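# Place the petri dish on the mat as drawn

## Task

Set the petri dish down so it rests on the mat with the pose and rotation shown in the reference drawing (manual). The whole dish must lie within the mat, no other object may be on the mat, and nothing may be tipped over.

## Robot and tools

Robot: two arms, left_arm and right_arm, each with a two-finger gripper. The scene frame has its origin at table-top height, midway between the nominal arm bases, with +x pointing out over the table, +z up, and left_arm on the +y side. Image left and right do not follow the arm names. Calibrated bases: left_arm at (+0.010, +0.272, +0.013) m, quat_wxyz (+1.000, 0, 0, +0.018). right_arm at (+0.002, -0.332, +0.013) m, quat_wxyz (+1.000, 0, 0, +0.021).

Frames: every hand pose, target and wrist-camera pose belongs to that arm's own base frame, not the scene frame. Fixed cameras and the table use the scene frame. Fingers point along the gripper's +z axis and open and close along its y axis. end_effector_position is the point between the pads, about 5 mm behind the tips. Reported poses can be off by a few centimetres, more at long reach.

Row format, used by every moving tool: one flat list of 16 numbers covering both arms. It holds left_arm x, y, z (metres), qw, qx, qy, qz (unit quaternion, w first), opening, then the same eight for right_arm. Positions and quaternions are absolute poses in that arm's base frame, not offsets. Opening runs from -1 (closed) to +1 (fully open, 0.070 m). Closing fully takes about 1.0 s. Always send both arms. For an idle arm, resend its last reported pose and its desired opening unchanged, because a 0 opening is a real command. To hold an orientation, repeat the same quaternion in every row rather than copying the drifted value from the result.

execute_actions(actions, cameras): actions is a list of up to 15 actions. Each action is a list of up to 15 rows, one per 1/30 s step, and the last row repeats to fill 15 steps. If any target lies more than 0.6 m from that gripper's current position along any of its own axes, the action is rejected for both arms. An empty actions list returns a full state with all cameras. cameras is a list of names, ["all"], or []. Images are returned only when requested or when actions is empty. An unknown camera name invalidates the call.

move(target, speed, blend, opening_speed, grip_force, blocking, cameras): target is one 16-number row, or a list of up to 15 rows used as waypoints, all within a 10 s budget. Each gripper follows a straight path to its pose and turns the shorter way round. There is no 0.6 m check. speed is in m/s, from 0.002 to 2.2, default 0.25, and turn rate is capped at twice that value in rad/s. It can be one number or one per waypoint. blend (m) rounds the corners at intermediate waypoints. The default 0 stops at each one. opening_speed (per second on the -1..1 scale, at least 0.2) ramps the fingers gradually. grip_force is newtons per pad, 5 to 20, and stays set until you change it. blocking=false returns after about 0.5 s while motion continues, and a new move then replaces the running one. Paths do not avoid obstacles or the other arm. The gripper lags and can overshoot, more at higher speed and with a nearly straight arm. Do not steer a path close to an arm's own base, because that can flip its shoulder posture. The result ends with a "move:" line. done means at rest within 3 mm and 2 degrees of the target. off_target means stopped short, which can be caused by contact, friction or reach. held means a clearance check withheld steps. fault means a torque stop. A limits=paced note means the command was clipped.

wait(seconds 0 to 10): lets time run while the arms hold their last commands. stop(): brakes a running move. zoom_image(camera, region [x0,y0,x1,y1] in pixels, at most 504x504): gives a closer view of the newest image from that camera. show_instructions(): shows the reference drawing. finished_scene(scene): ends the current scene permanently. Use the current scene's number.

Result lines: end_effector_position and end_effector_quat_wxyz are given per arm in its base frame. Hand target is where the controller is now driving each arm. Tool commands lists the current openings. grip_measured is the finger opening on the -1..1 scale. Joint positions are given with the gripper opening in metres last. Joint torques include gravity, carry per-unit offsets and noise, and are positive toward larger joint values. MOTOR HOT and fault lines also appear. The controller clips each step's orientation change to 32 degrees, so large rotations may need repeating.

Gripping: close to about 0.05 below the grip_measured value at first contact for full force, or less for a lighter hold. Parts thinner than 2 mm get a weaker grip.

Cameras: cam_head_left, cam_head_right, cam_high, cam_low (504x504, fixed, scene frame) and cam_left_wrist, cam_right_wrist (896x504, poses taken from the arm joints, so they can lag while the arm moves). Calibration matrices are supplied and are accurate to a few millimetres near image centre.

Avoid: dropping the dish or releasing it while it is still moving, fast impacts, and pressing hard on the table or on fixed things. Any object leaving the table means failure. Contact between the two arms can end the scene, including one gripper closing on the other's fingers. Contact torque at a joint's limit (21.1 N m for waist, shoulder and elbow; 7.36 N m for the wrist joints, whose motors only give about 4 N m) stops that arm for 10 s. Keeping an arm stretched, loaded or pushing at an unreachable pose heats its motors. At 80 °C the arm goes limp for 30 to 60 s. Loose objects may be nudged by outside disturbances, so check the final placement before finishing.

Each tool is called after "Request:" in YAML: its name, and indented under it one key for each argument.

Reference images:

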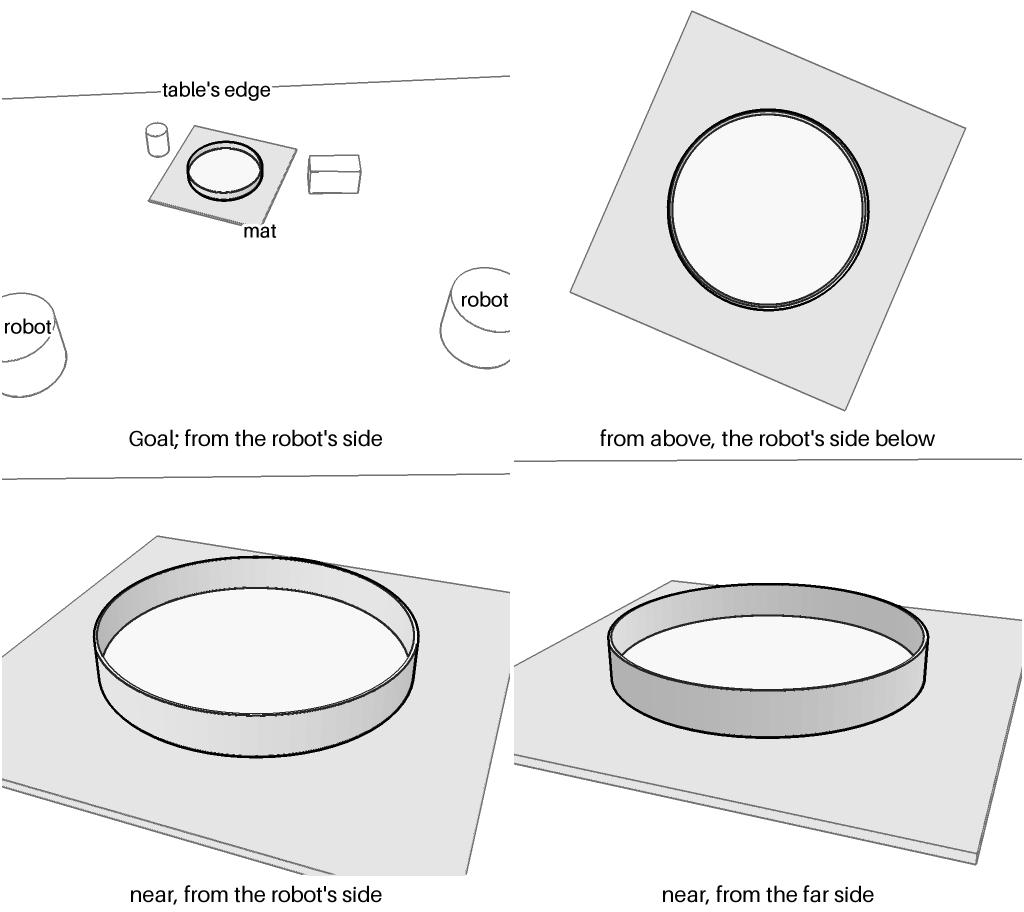

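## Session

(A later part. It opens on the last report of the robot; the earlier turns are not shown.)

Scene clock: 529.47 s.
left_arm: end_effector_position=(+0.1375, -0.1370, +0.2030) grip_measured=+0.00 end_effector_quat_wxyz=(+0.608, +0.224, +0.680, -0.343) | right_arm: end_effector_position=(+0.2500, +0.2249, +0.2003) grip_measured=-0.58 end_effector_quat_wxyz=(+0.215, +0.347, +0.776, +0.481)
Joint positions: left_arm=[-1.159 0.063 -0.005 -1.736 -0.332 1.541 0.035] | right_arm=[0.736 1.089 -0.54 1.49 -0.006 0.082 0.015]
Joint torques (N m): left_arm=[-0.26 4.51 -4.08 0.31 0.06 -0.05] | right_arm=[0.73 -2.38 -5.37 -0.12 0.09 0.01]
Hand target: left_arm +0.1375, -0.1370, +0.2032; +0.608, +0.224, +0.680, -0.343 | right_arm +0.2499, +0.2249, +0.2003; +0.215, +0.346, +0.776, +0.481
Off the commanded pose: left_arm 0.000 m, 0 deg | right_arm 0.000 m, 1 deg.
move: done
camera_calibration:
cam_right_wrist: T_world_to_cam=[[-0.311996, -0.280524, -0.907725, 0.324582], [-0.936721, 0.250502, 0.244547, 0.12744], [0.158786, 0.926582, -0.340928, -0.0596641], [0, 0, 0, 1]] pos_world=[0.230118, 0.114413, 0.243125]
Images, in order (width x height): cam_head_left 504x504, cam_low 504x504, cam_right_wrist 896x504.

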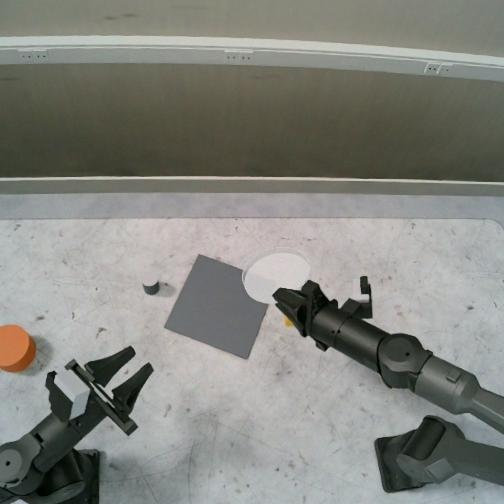

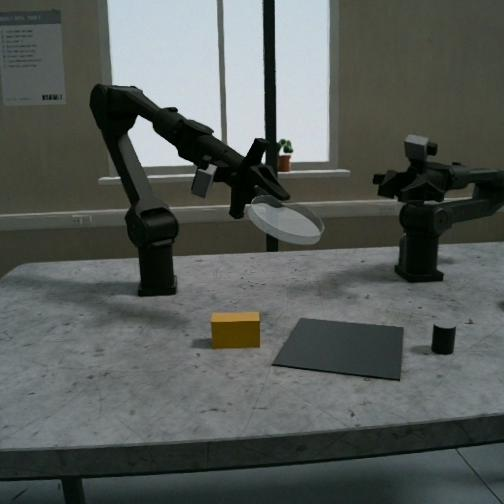

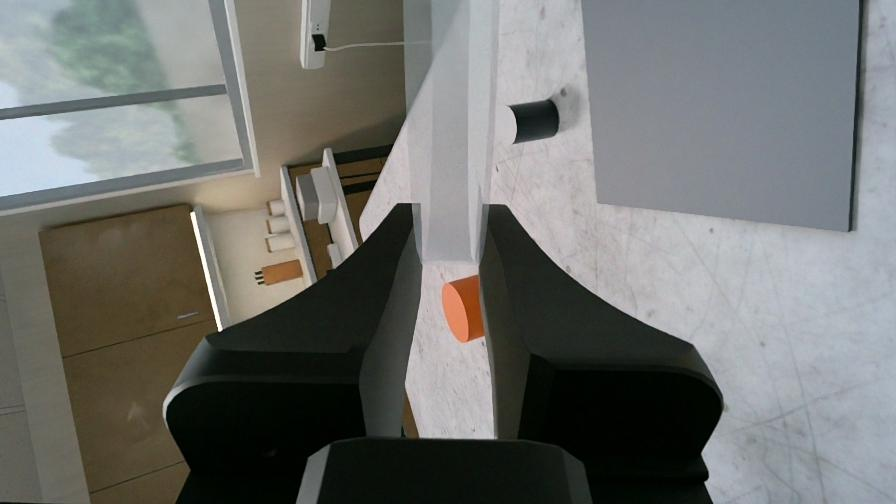

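Request:
move:
  target:
    - [0.1375,-0.137,0.2032,0.608,0.224,0.680,-0.343,0,0.308,0.285,0.11,0.1877,0.3608,0.8103,0.4218,-0.72]
    - [0.1375,-0.137,0.2032,0.608,0.224,0.680,-0.343,0,0.308,0.285,0.07,0.1877,0.3608,0.8103,0.4218,-0.72]
  speed: [0.15,0.04]
  cameras: ["cam_right_wrist","cam_low","cam_head_left"]

Request:
zoom_image:
  camera: "cam_low"
  region: [260, 240, 420, 380]

Scene clock: 553.80 s.
left_arm: end_effector_position=(+0.1375, -0.1370, +0.2030) grip_measured=+0.00 end_effector_quat_wxyz=(+0.608, +0.224, +0.680, -0.343) | right_arm: end_effector_position=(+0.3080, +0.2854, +0.0706) grip_measured=-0.58 end_effector_quat_wxyz=(+0.188, +0.360, +0.810, +0.422)
Joint positions: left_arm=[-1.159 0.063 -0.005 -1.736 -0.332 1.541 0.035] | right_arm=[0.758 1.73 -0.649 0.052 -0.384 1.536 0.015]
Joint torques (N m): left_arm=[-0.28 4.89 -4.01 0.32 0.07 -0.06] | right_arm=[0.36 -4.51 -3.64 -0.1 -0.7 0.06]
Hand target: left_arm +0.1375, -0.1370, +0.2032; +0.608, +0.224, +0.680, -0.343 | right_arm +0.3080, +0.2850, +0.0700; +0.188, +0.361, +0.810, +0.422
Off the commanded pose: left_arm 0.000 m, 0 deg | right_arm 0.001 m, 0 deg.
move: done
camera_calibration:
cam_right_wrist: T_world_to_cam=[[-0.407723, -0.367371, -0.835943, 0.291145], [-0.906212, 0.275087, 0.321104, 0.176579], [0.111992, 0.888463, -0.445075, -0.136596], [0, 0, 0, 1]] pos_world=[0.294022, 0.179744, 0.125885]
Images, in order (width x height): cam_head_left 504x504, cam_low 504x504, cam_right_wrist 896x504.

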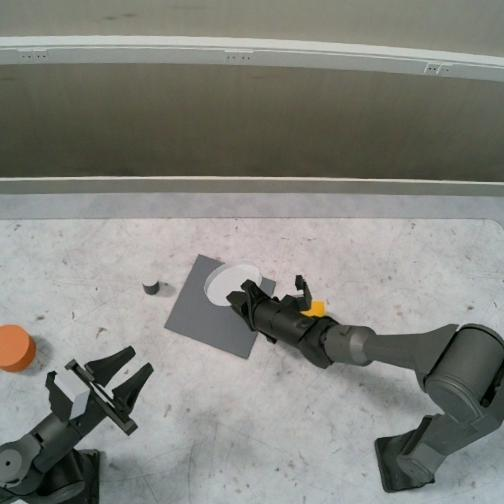

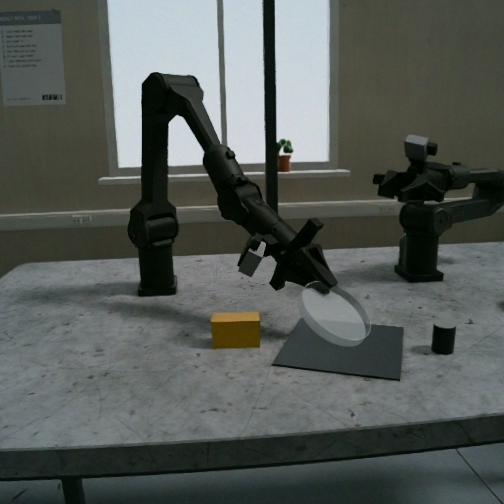

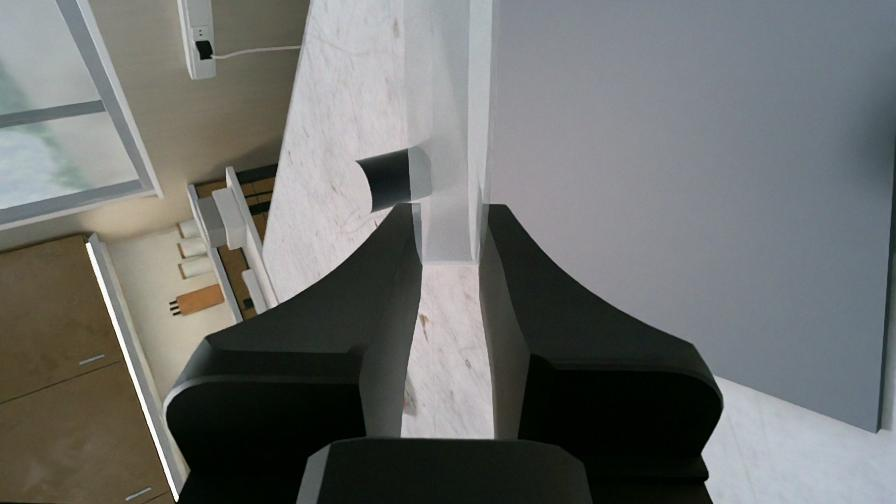

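Scaled by 3.150.

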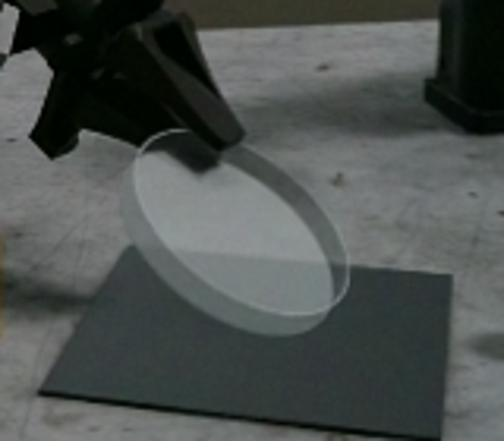

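Request:
zoom_image:
  camera: "cam_head_left"
  region: [150, 240, 330, 370]

Scaled by 2.800.

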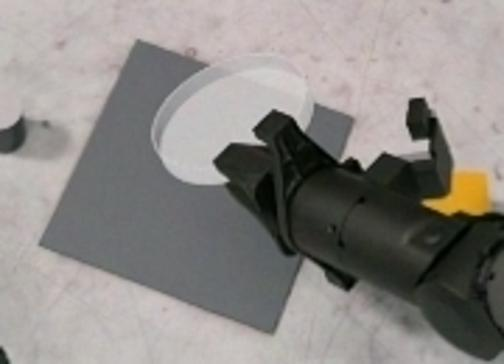

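Request:
move:
  target:
    - [0.1375,-0.137,0.2032,0.608,0.224,0.680,-0.343,0,0.294,0.294,0.07,0.1877,0.3608,0.8103,0.4218,-0.72]
    - [0.1375,-0.137,0.2032,0.608,0.224,0.680,-0.343,0,0.294,0.294,0.0615,0.1877,0.3608,0.8103,0.4218,-0.72]
  speed: [0.08,0.02]
  cameras: ["cam_low","cam_head_left"]

Request:
zoom_image:
  camera: "cam_low"
  region: [260, 260, 420, 390]

Request:
zoom_image:
  camera: "cam_head_left"
  region: [150, 240, 330, 370]

Scene clock: 568.80 s.
left_arm: end_effector_position=(+0.1375, -0.1370, +0.2030) grip_measured=+0.00 end_effector_quat_wxyz=(+0.608, +0.224, +0.680, -0.343) | right_arm: end_effector_position=(+0.2940, +0.2942, +0.0616) grip_measured=-0.58 end_effector_quat_wxyz=(+0.188, +0.361, +0.810, +0.422)
Joint positions: left_arm=[-1.159 0.063 -0.005 -1.736 -0.332 1.541 0.035] | right_arm=[0.826 1.752 -0.625 0.181 -0.434 1.459 0.015]
Joint torques (N m): left_arm=[-0.22 4.88 -4.03 0.31 0.09 -0.05] | right_arm=[0.04 -5 -3.75 -0.17 -0.56 0.07]
Hand target: left_arm +0.1375, -0.1370, +0.2032; +0.608, +0.224, +0.680, -0.343 | right_arm +0.2940, +0.2940, +0.0615; +0.188, +0.361, +0.810, +0.422
Off the commanded pose: left_arm 0.000 m, 0 deg | right_arm 0.000 m, 0 deg.
move: done
Images, in order (width x height): cam_head_left 504x504, cam_low 504x504.

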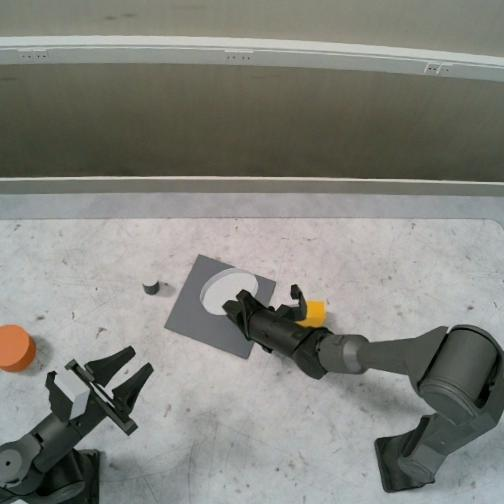

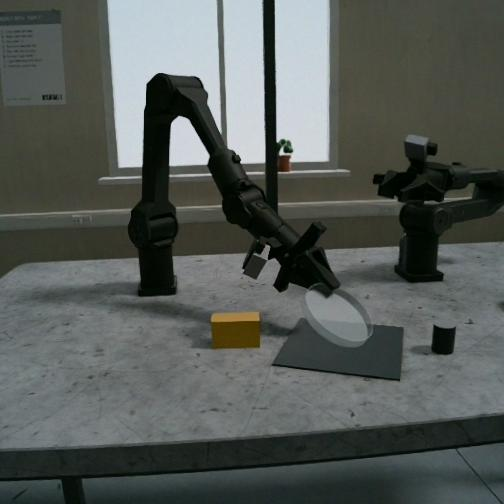

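Scaled by 3.150.

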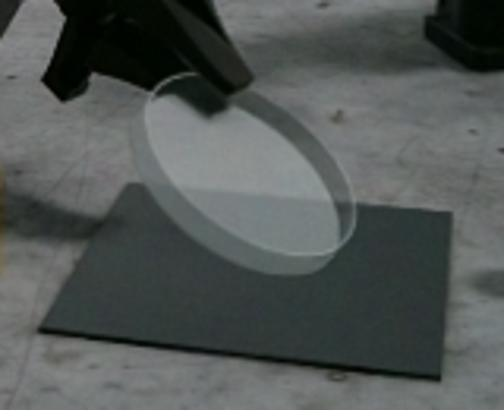

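Scaled by 2.800.

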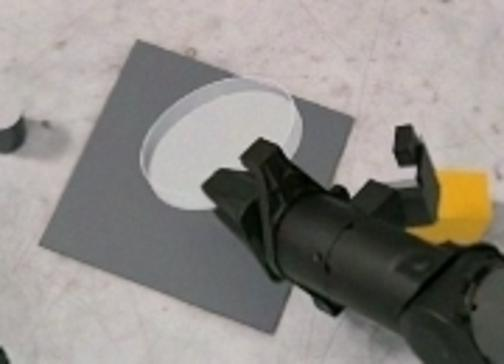

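Request:
move:
  target:
    - [0.1375,-0.137,0.2032,0.608,0.224,0.680,-0.343,0,0.294,0.294,0.056,0.1877,0.3608,0.8103,0.4218,-0.72]
  speed: 0.02
  cameras: ["cam_low"]

Request:
zoom_image:
  camera: "cam_low"
  region: [260, 260, 420, 390]

Scene clock: 572.93 s.
left_arm: end_effector_position=(+0.1375, -0.1370, +0.2030) grip_measured=+0.00 end_effector_quat_wxyz=(+0.608, +0.224, +0.680, -0.343) | right_arm: end_effector_position=(+0.2941, +0.2942, +0.0563) grip_measured=-0.58 end_effector_quat_wxyz=(+0.188, +0.361, +0.810, +0.422)
Joint positions: left_arm=[-1.159 0.063 -0.005 -1.736 -0.332 1.541 0.035] | right_arm=[0.826 1.771 -0.619 0.172 -0.459 1.469 0.015]
Joint torques (N m): left_arm=[-0.23 4.91 -4.05 0.31 0.1 -0.06] | right_arm=[0.19 -4.76 -3.5 -0.19 -0.64 0.1]
Hand target: left_arm +0.1375, -0.1370, +0.2032; +0.608, +0.224, +0.680, -0.343 | right_arm +0.2940, +0.2940, +0.0560; +0.188, +0.361, +0.810, +0.422
Off the commanded pose: left_arm 0.000 m, 0 deg | right_arm 0.000 m, 0 deg.
move: done
Images, in order (width x height): cam_low 504x504.

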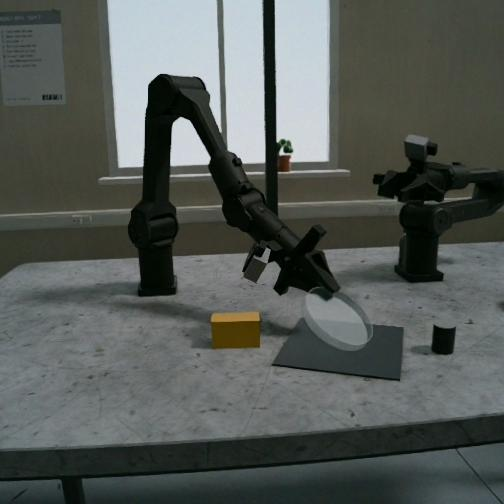

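Scaled by 3.150.

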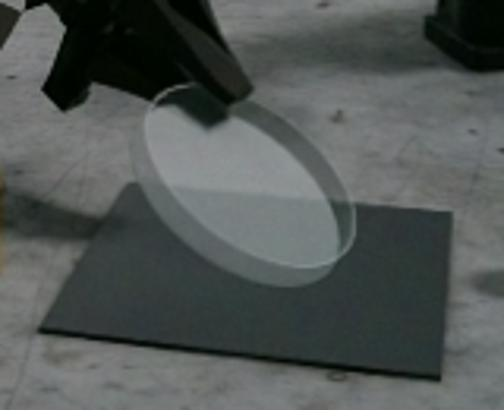

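Request:
move:
  target:
    - [0.1375,-0.137,0.2032,0.608,0.224,0.680,-0.343,0,0.294,0.294,0.046,0.1877,0.3608,0.8103,0.4218,-0.72]
  speed: 0.02
  cameras: ["cam_low"]

Request:
zoom_image:
  camera: "cam_low"
  region: [260, 260, 420, 390]

Scene clock: 577.07 s.
left_arm: end_effector_position=(+0.1375, -0.1370, +0.2030) grip_measured=+0.00 end_effector_quat_wxyz=(+0.608, +0.224, +0.680, -0.343) | right_arm: end_effector_position=(+0.2940, +0.2942, +0.0461) grip_measured=-0.58 end_effector_quat_wxyz=(+0.188, +0.360, +0.810, +0.422)
Joint positions: left_arm=[-1.159 0.063 -0.005 -1.736 -0.332 1.541 0.035] | right_arm=[0.826 1.808 -0.609 0.157 -0.505 1.486 0.015]
Joint torques (N m): left_arm=[-0.18 4.91 -4.04 0.31 0.11 -0.06] | right_arm=[0.23 -5.14 -3.34 -0.16 -0.55 0.08]
Hand target: left_arm +0.1375, -0.1370, +0.2032; +0.608, +0.224, +0.680, -0.343 | right_arm +0.2940, +0.2940, +0.0460; +0.188, +0.361, +0.810, +0.422
Off the commanded pose: left_arm 0.000 m, 0 deg | right_arm 0.000 m, 0 deg.
move: done
Images, in order (width x height): cam_low 504x504.

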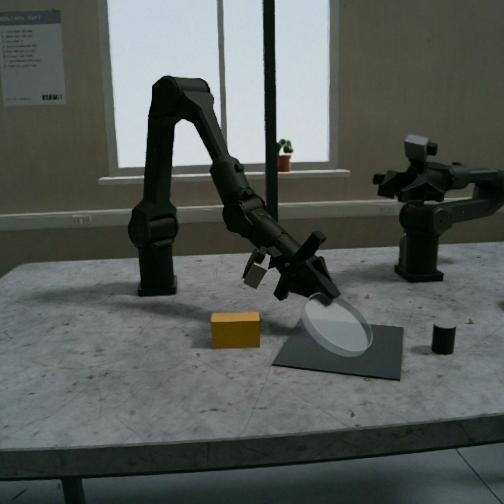

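Scaled by 3.150.

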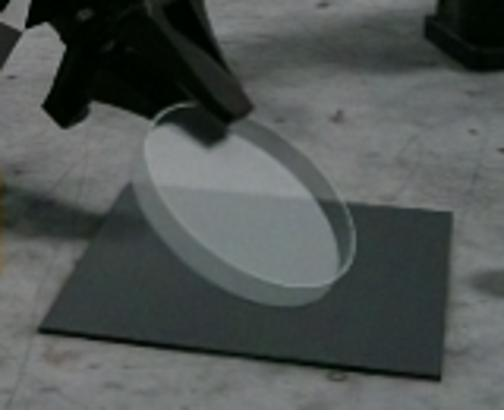

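Request:
move:
  target:
    - [0.1375,-0.137,0.2032,0.608,0.224,0.680,-0.343,0,0.294,0.294,0.037,0.1877,0.3608,0.8103,0.4218,-0.72]
  speed: 0.02
  cameras: ["cam_low","cam_right_wrist"]

Request:
zoom_image:
  camera: "cam_low"
  region: [260, 260, 420, 390]

Scene clock: 583.20 s.
left_arm: end_effector_position=(+0.1375, -0.1370, +0.2030) grip_measured=+0.00 end_effector_quat_wxyz=(+0.608, +0.224, +0.680, -0.343) | right_arm: end_effector_position=(+0.2941, +0.2941, +0.0371) grip_measured=-0.59 end_effector_quat_wxyz=(+0.188, +0.361, +0.810, +0.422)
Joint positions: left_arm=[-1.159 0.063 -0.005 -1.736 -0.332 1.541 0.035] | right_arm=[0.826 1.843 -0.602 0.147 -0.546 1.498 0.014]
Joint torques (N m): left_arm=[-0.2 4.88 -4.06 0.31 0.11 -0.05] | right_arm=[0.37 -4.7 -2.74 -0.16 -0.36 0.12]
Hand target: left_arm +0.1375, -0.1370, +0.2032; +0.608, +0.224, +0.680, -0.343 | right_arm +0.2940, +0.2940, +0.0370; +0.188, +0.361, +0.810, +0.422
Off the commanded pose: left_arm 0.000 m, 0 deg | right_arm 0.000 m, 0 deg.
move: done
camera_calibration:
cam_right_wrist: T_world_to_cam=[[-0.408412, -0.367526, -0.835538, 0.260855], [-0.905849, 0.275922, 0.321411, 0.171846], [0.112416, 0.888139, -0.445613, -0.157618], [0, 0, 0, 1]] pos_world=[0.279922, 0.188442, 0.0924842]
Images, in order (width x height): cam_low 504x504, cam_right_wrist 896x504.

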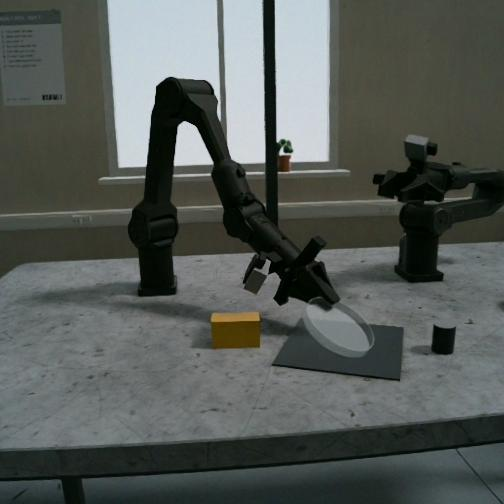

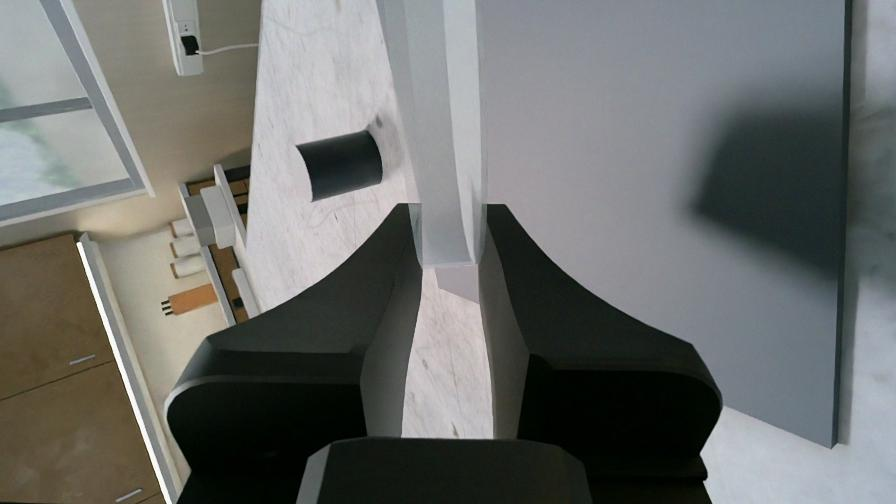

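Scaled by 3.150.

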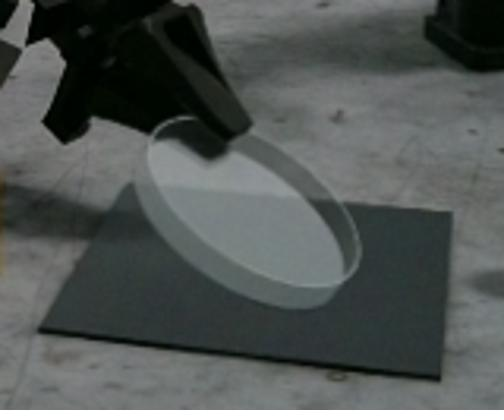

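Request:
move:
  target:
    - [0.1375,-0.137,0.2032,0.608,0.224,0.680,-0.343,0,0.291,0.2915,0.024,0.1877,0.3608,0.8103,0.4218,-0.62]
  speed: 0.02
  grip_force: 6
  cameras: ["cam_low","cam_right_wrist"]

Request:
zoom_image:
  camera: "cam_low"
  region: [260, 260, 420, 390]

Scene clock: 587.80 s.
left_arm: end_effector_position=(+0.1375, -0.1370, +0.2030) grip_measured=+0.00 end_effector_quat_wxyz=(+0.608, +0.224, +0.680, -0.343) | right_arm: end_effector_position=(+0.2911, +0.2914, +0.0239) grip_measured=-0.59 end_effector_quat_wxyz=(+0.188, +0.361, +0.810, +0.422)
Joint positions: left_arm=[-1.159 0.063 -0.005 -1.736 -0.332 1.541 0.035] | right_arm=[0.828 1.887 -0.577 0.136 -0.614 1.515 0.014]
Joint torques (N m): left_arm=[-0.11 4.83 -4.08 0.31 0.12 -0.04] | right_arm=[0.84 -5.21 -2.94 -0.17 -0.48 0.11]
Hand target: left_arm +0.1375, -0.1370, +0.2032; +0.608, +0.224, +0.680, -0.343 | right_arm +0.2910, +0.2915, +0.0240; +0.188, +0.361, +0.810, +0.422
Off the commanded pose: left_arm 0.000 m, 0 deg | right_arm 0.000 m, 0 deg.
grip_force (N): 6, 6
move: done
camera_calibration:
cam_right_wrist: T_world_to_cam=[[-0.409294, -0.367284, -0.835213, 0.247817], [-0.905423, 0.276507, 0.322106, 0.173806], [0.112637, 0.888058, -0.44572, -0.160891], [0, 0, 0, 1]] pos_world=[0.276921, 0.185842, 0.0792838]
Images, in order (width x height): cam_low 504x504, cam_right_wrist 896x504.

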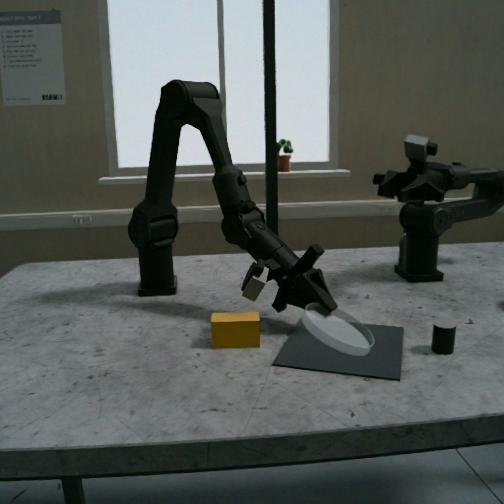

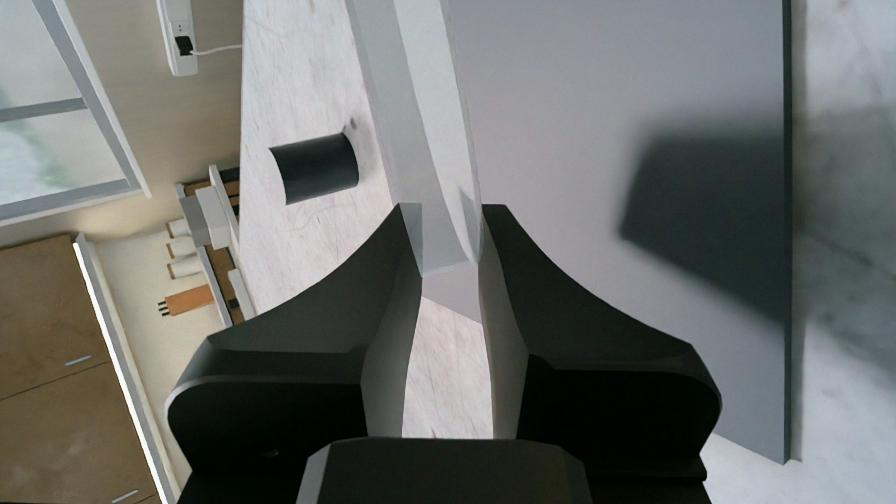

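Scaled by 3.150.

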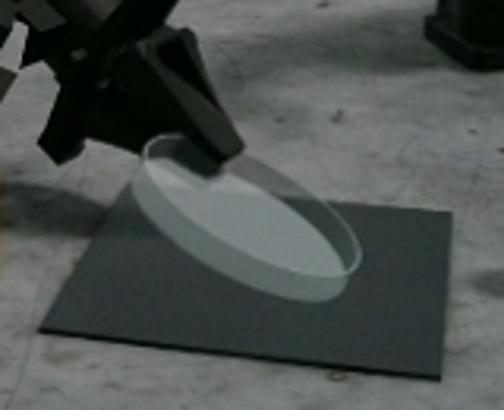

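Request:
move:
  target:
    - [0.1375,-0.137,0.2032,0.608,0.224,0.680,-0.343,0,0.289,0.290,0.013,0.1877,0.3608,0.8103,0.4218,-0.6]
  speed: 0.02
  cameras: ["cam_low","cam_right_wrist"]

Request:
zoom_image:
  camera: "cam_low"
  region: [260, 260, 420, 390]

Scene clock: 592.30 s.
left_arm: end_effector_position=(+0.1375, -0.1370, +0.2030) grip_measured=+0.00 end_effector_quat_wxyz=(+0.608, +0.224, +0.680, -0.343) | right_arm: end_effector_position=(+0.2891, +0.2898, +0.0128) grip_measured=-0.60 end_effector_quat_wxyz=(+0.188, +0.361, +0.810, +0.422)
Joint positions: left_arm=[-1.159 0.063 -0.005 -1.736 -0.332 1.541 0.035] | right_arm=[0.83 1.929 -0.562 0.129 -0.67 1.526 0.014]
Joint torques (N m): left_arm=[-0.12 4.85 -4.04 0.31 0.14 -0.05] | right_arm=[0.93 -5.22 -2.67 -0.17 -0.53 0.1]
Hand target: left_arm +0.1375, -0.1370, +0.2032; +0.608, +0.224, +0.680, -0.343 | right_arm +0.2890, +0.2900, +0.0130; +0.188, +0.361, +0.810, +0.422
Off the commanded pose: left_arm 0.000 m, 0 deg | right_arm 0.000 m, 0 deg.
grip_force (N): 6, 6
move: done
camera_calibration:
cam_right_wrist: T_world_to_cam=[[-0.409568, -0.367421, -0.835018, 0.237274], [-0.905273, 0.276907, 0.322184, 0.175888], [0.112845, 0.887876, -0.446029, -0.164061], [0, 0, 0, 1]] pos_world=[0.27492, 0.184141, 0.0682835]
Images, in order (width x height): cam_low 504x504, cam_right_wrist 896x504.

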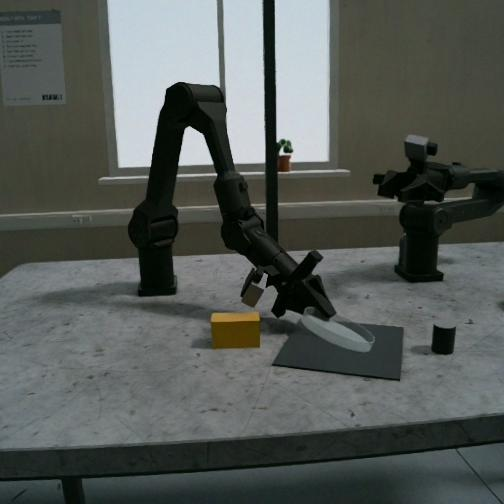

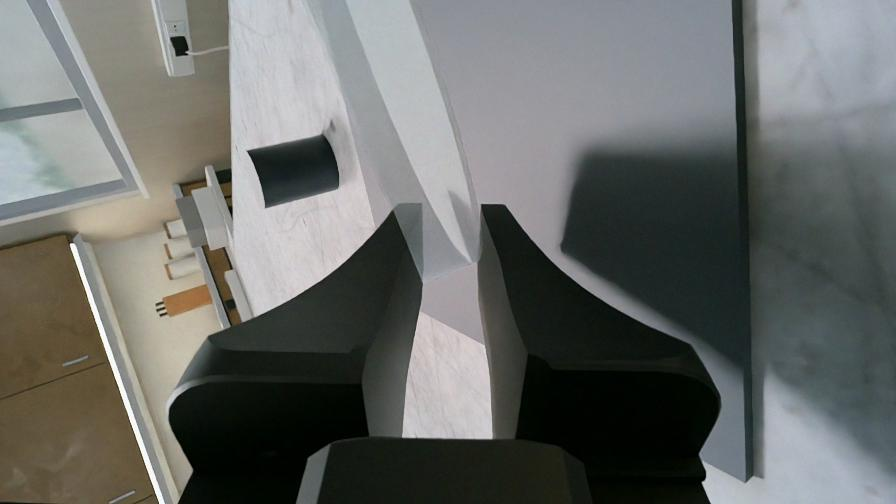

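Scaled by 3.150.

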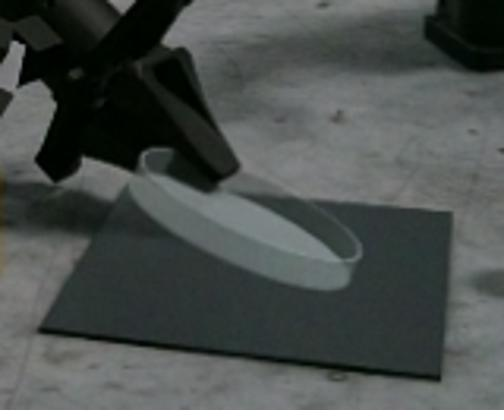

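Request:
move:
  target:
    - [0.1375,-0.137,0.2032,0.608,0.224,0.680,-0.343,0,0.288,0.289,0.0115,0.1877,0.3608,0.8103,0.4218,-0.15]
    - [0.1375,-0.137,0.2032,0.608,0.224,0.680,-0.343,0,0.252,0.256,0.0145,0.1877,0.3608,0.8103,0.4218,-0.15]
  speed: [0.02,0.04]
  opening_speed: 0.3
  cameras: ["cam_low","cam_head_left"]

Request:
zoom_image:
  camera: "cam_low"
  region: [260, 260, 420, 390]

Request:
zoom_image:
  camera: "cam_head_left"
  region: [150, 240, 330, 370]

Scene clock: 602.07 s.
left_arm: end_effector_position=(+0.1375, -0.1370, +0.2030) grip_measured=+0.00 end_effector_quat_wxyz=(+0.608, +0.224, +0.680, -0.343) | right_arm: end_effector_position=(+0.2517, +0.2557, +0.0144) grip_measured=-0.15 end_effector_quat_wxyz=(+0.188, +0.361, +0.811, +0.421)
Joint positions: left_arm=[-1.159 0.063 -0.005 -1.736 -0.332 1.541 0.035] | right_arm=[0.855 1.841 -0.358 0.141 -0.786 1.541 0.03]
Joint torques (N m): left_arm=[-0.11 4.87 -4.05 0.31 0.16 -0.06] | right_arm=[0.74 -4.39 -2.89 -0.06 -0.56 0.13]
Hand target: left_arm +0.1375, -0.1370, +0.2032; +0.608, +0.224, +0.680, -0.343 | right_arm +0.2520, +0.2560, +0.0145; +0.188, +0.361, +0.810, +0.422
Off the commanded pose: left_arm 0.000 m, 0 deg | right_arm 0.000 m, 0 deg.
grip_force (N): 6, 6
move: done
Images, in order (width x height): cam_head_left 504x504, cam_low 504x504.

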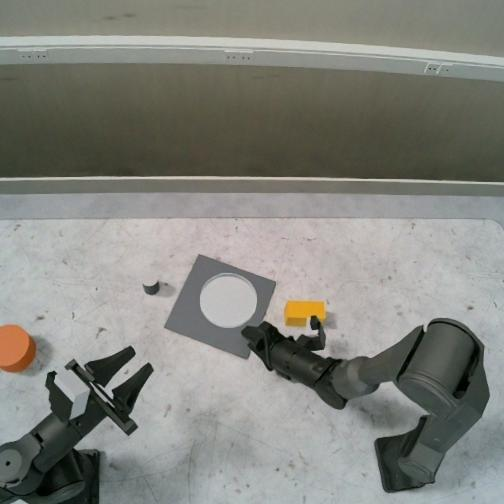

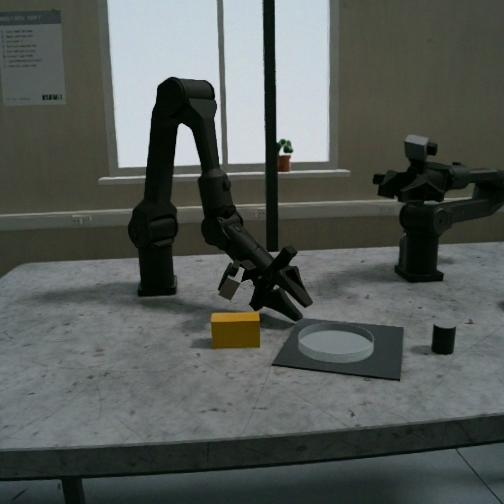

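Scaled by 3.150.

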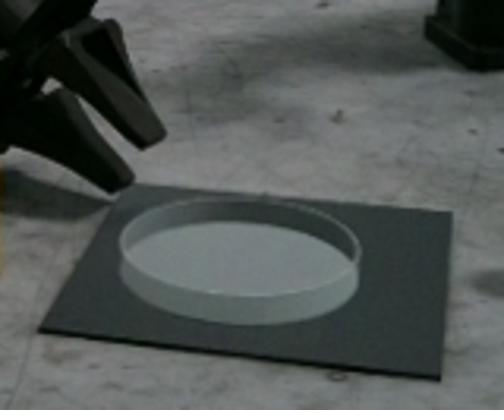

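Scaled by 2.800.

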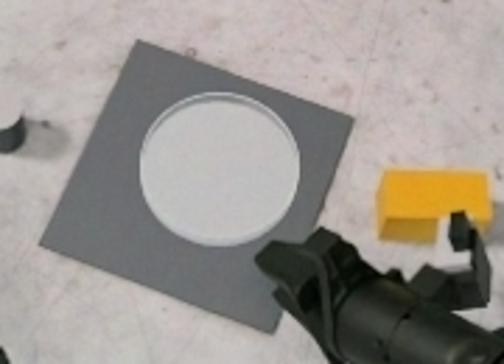

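Request:
move:
  target: [0.1375,-0.137,0.2032,0.608,0.224,0.680,-0.343,0,0.20,0.17,0.12,0.1877,0.3608,0.8103,0.4218,-0.15]
  speed: 0.2
  cameras: ["cam_low"]

Scene clock: 605.97 s.
left_arm: end_effector_position=(+0.1375, -0.1370, +0.2030) grip_measured=+0.00 end_effector_quat_wxyz=(+0.608, +0.224, +0.680, -0.343) | right_arm: end_effector_position=(+0.2001, +0.1704, +0.1207) grip_measured=-0.15 end_effector_quat_wxyz=(+0.197, +0.366, +0.808, +0.418)
Joint positions: left_arm=[-1.159 0.063 -0.005 -1.736 -0.332 1.541 0.035] | right_arm=[0.705 0.931 -0.238 0.03 0.003 1.526 0.03]
Joint torques (N m): left_arm=[-0.01 4.88 -4.04 0.31 0.15 -0.05] | right_arm=[1.08 -0.38 -4.52 -0.08 -0.65 0]
Hand target: left_arm +0.1375, -0.1370, +0.2032; +0.608, +0.224, +0.680, -0.343 | right_arm +0.1998, +0.1703, +0.1200; +0.197, +0.366, +0.808, +0.417
Off the commanded pose: left_arm 0.000 m, 0 deg | right_arm 0.001 m, 1 deg.
grip_force (N): 6, 6
move: done
Images, in order (width x height): cam_low 504x504.

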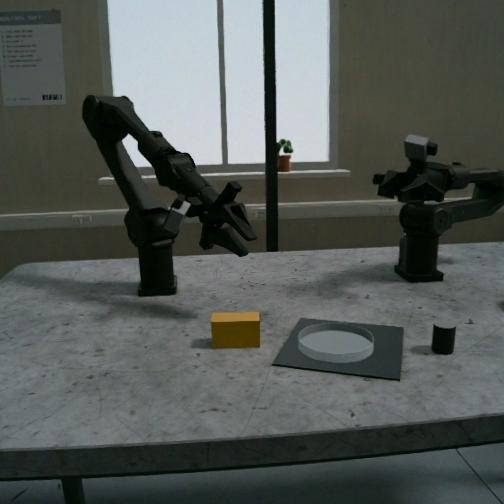

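Request:
finished_scene:
  scene: 2

The scene is finished: the task was done.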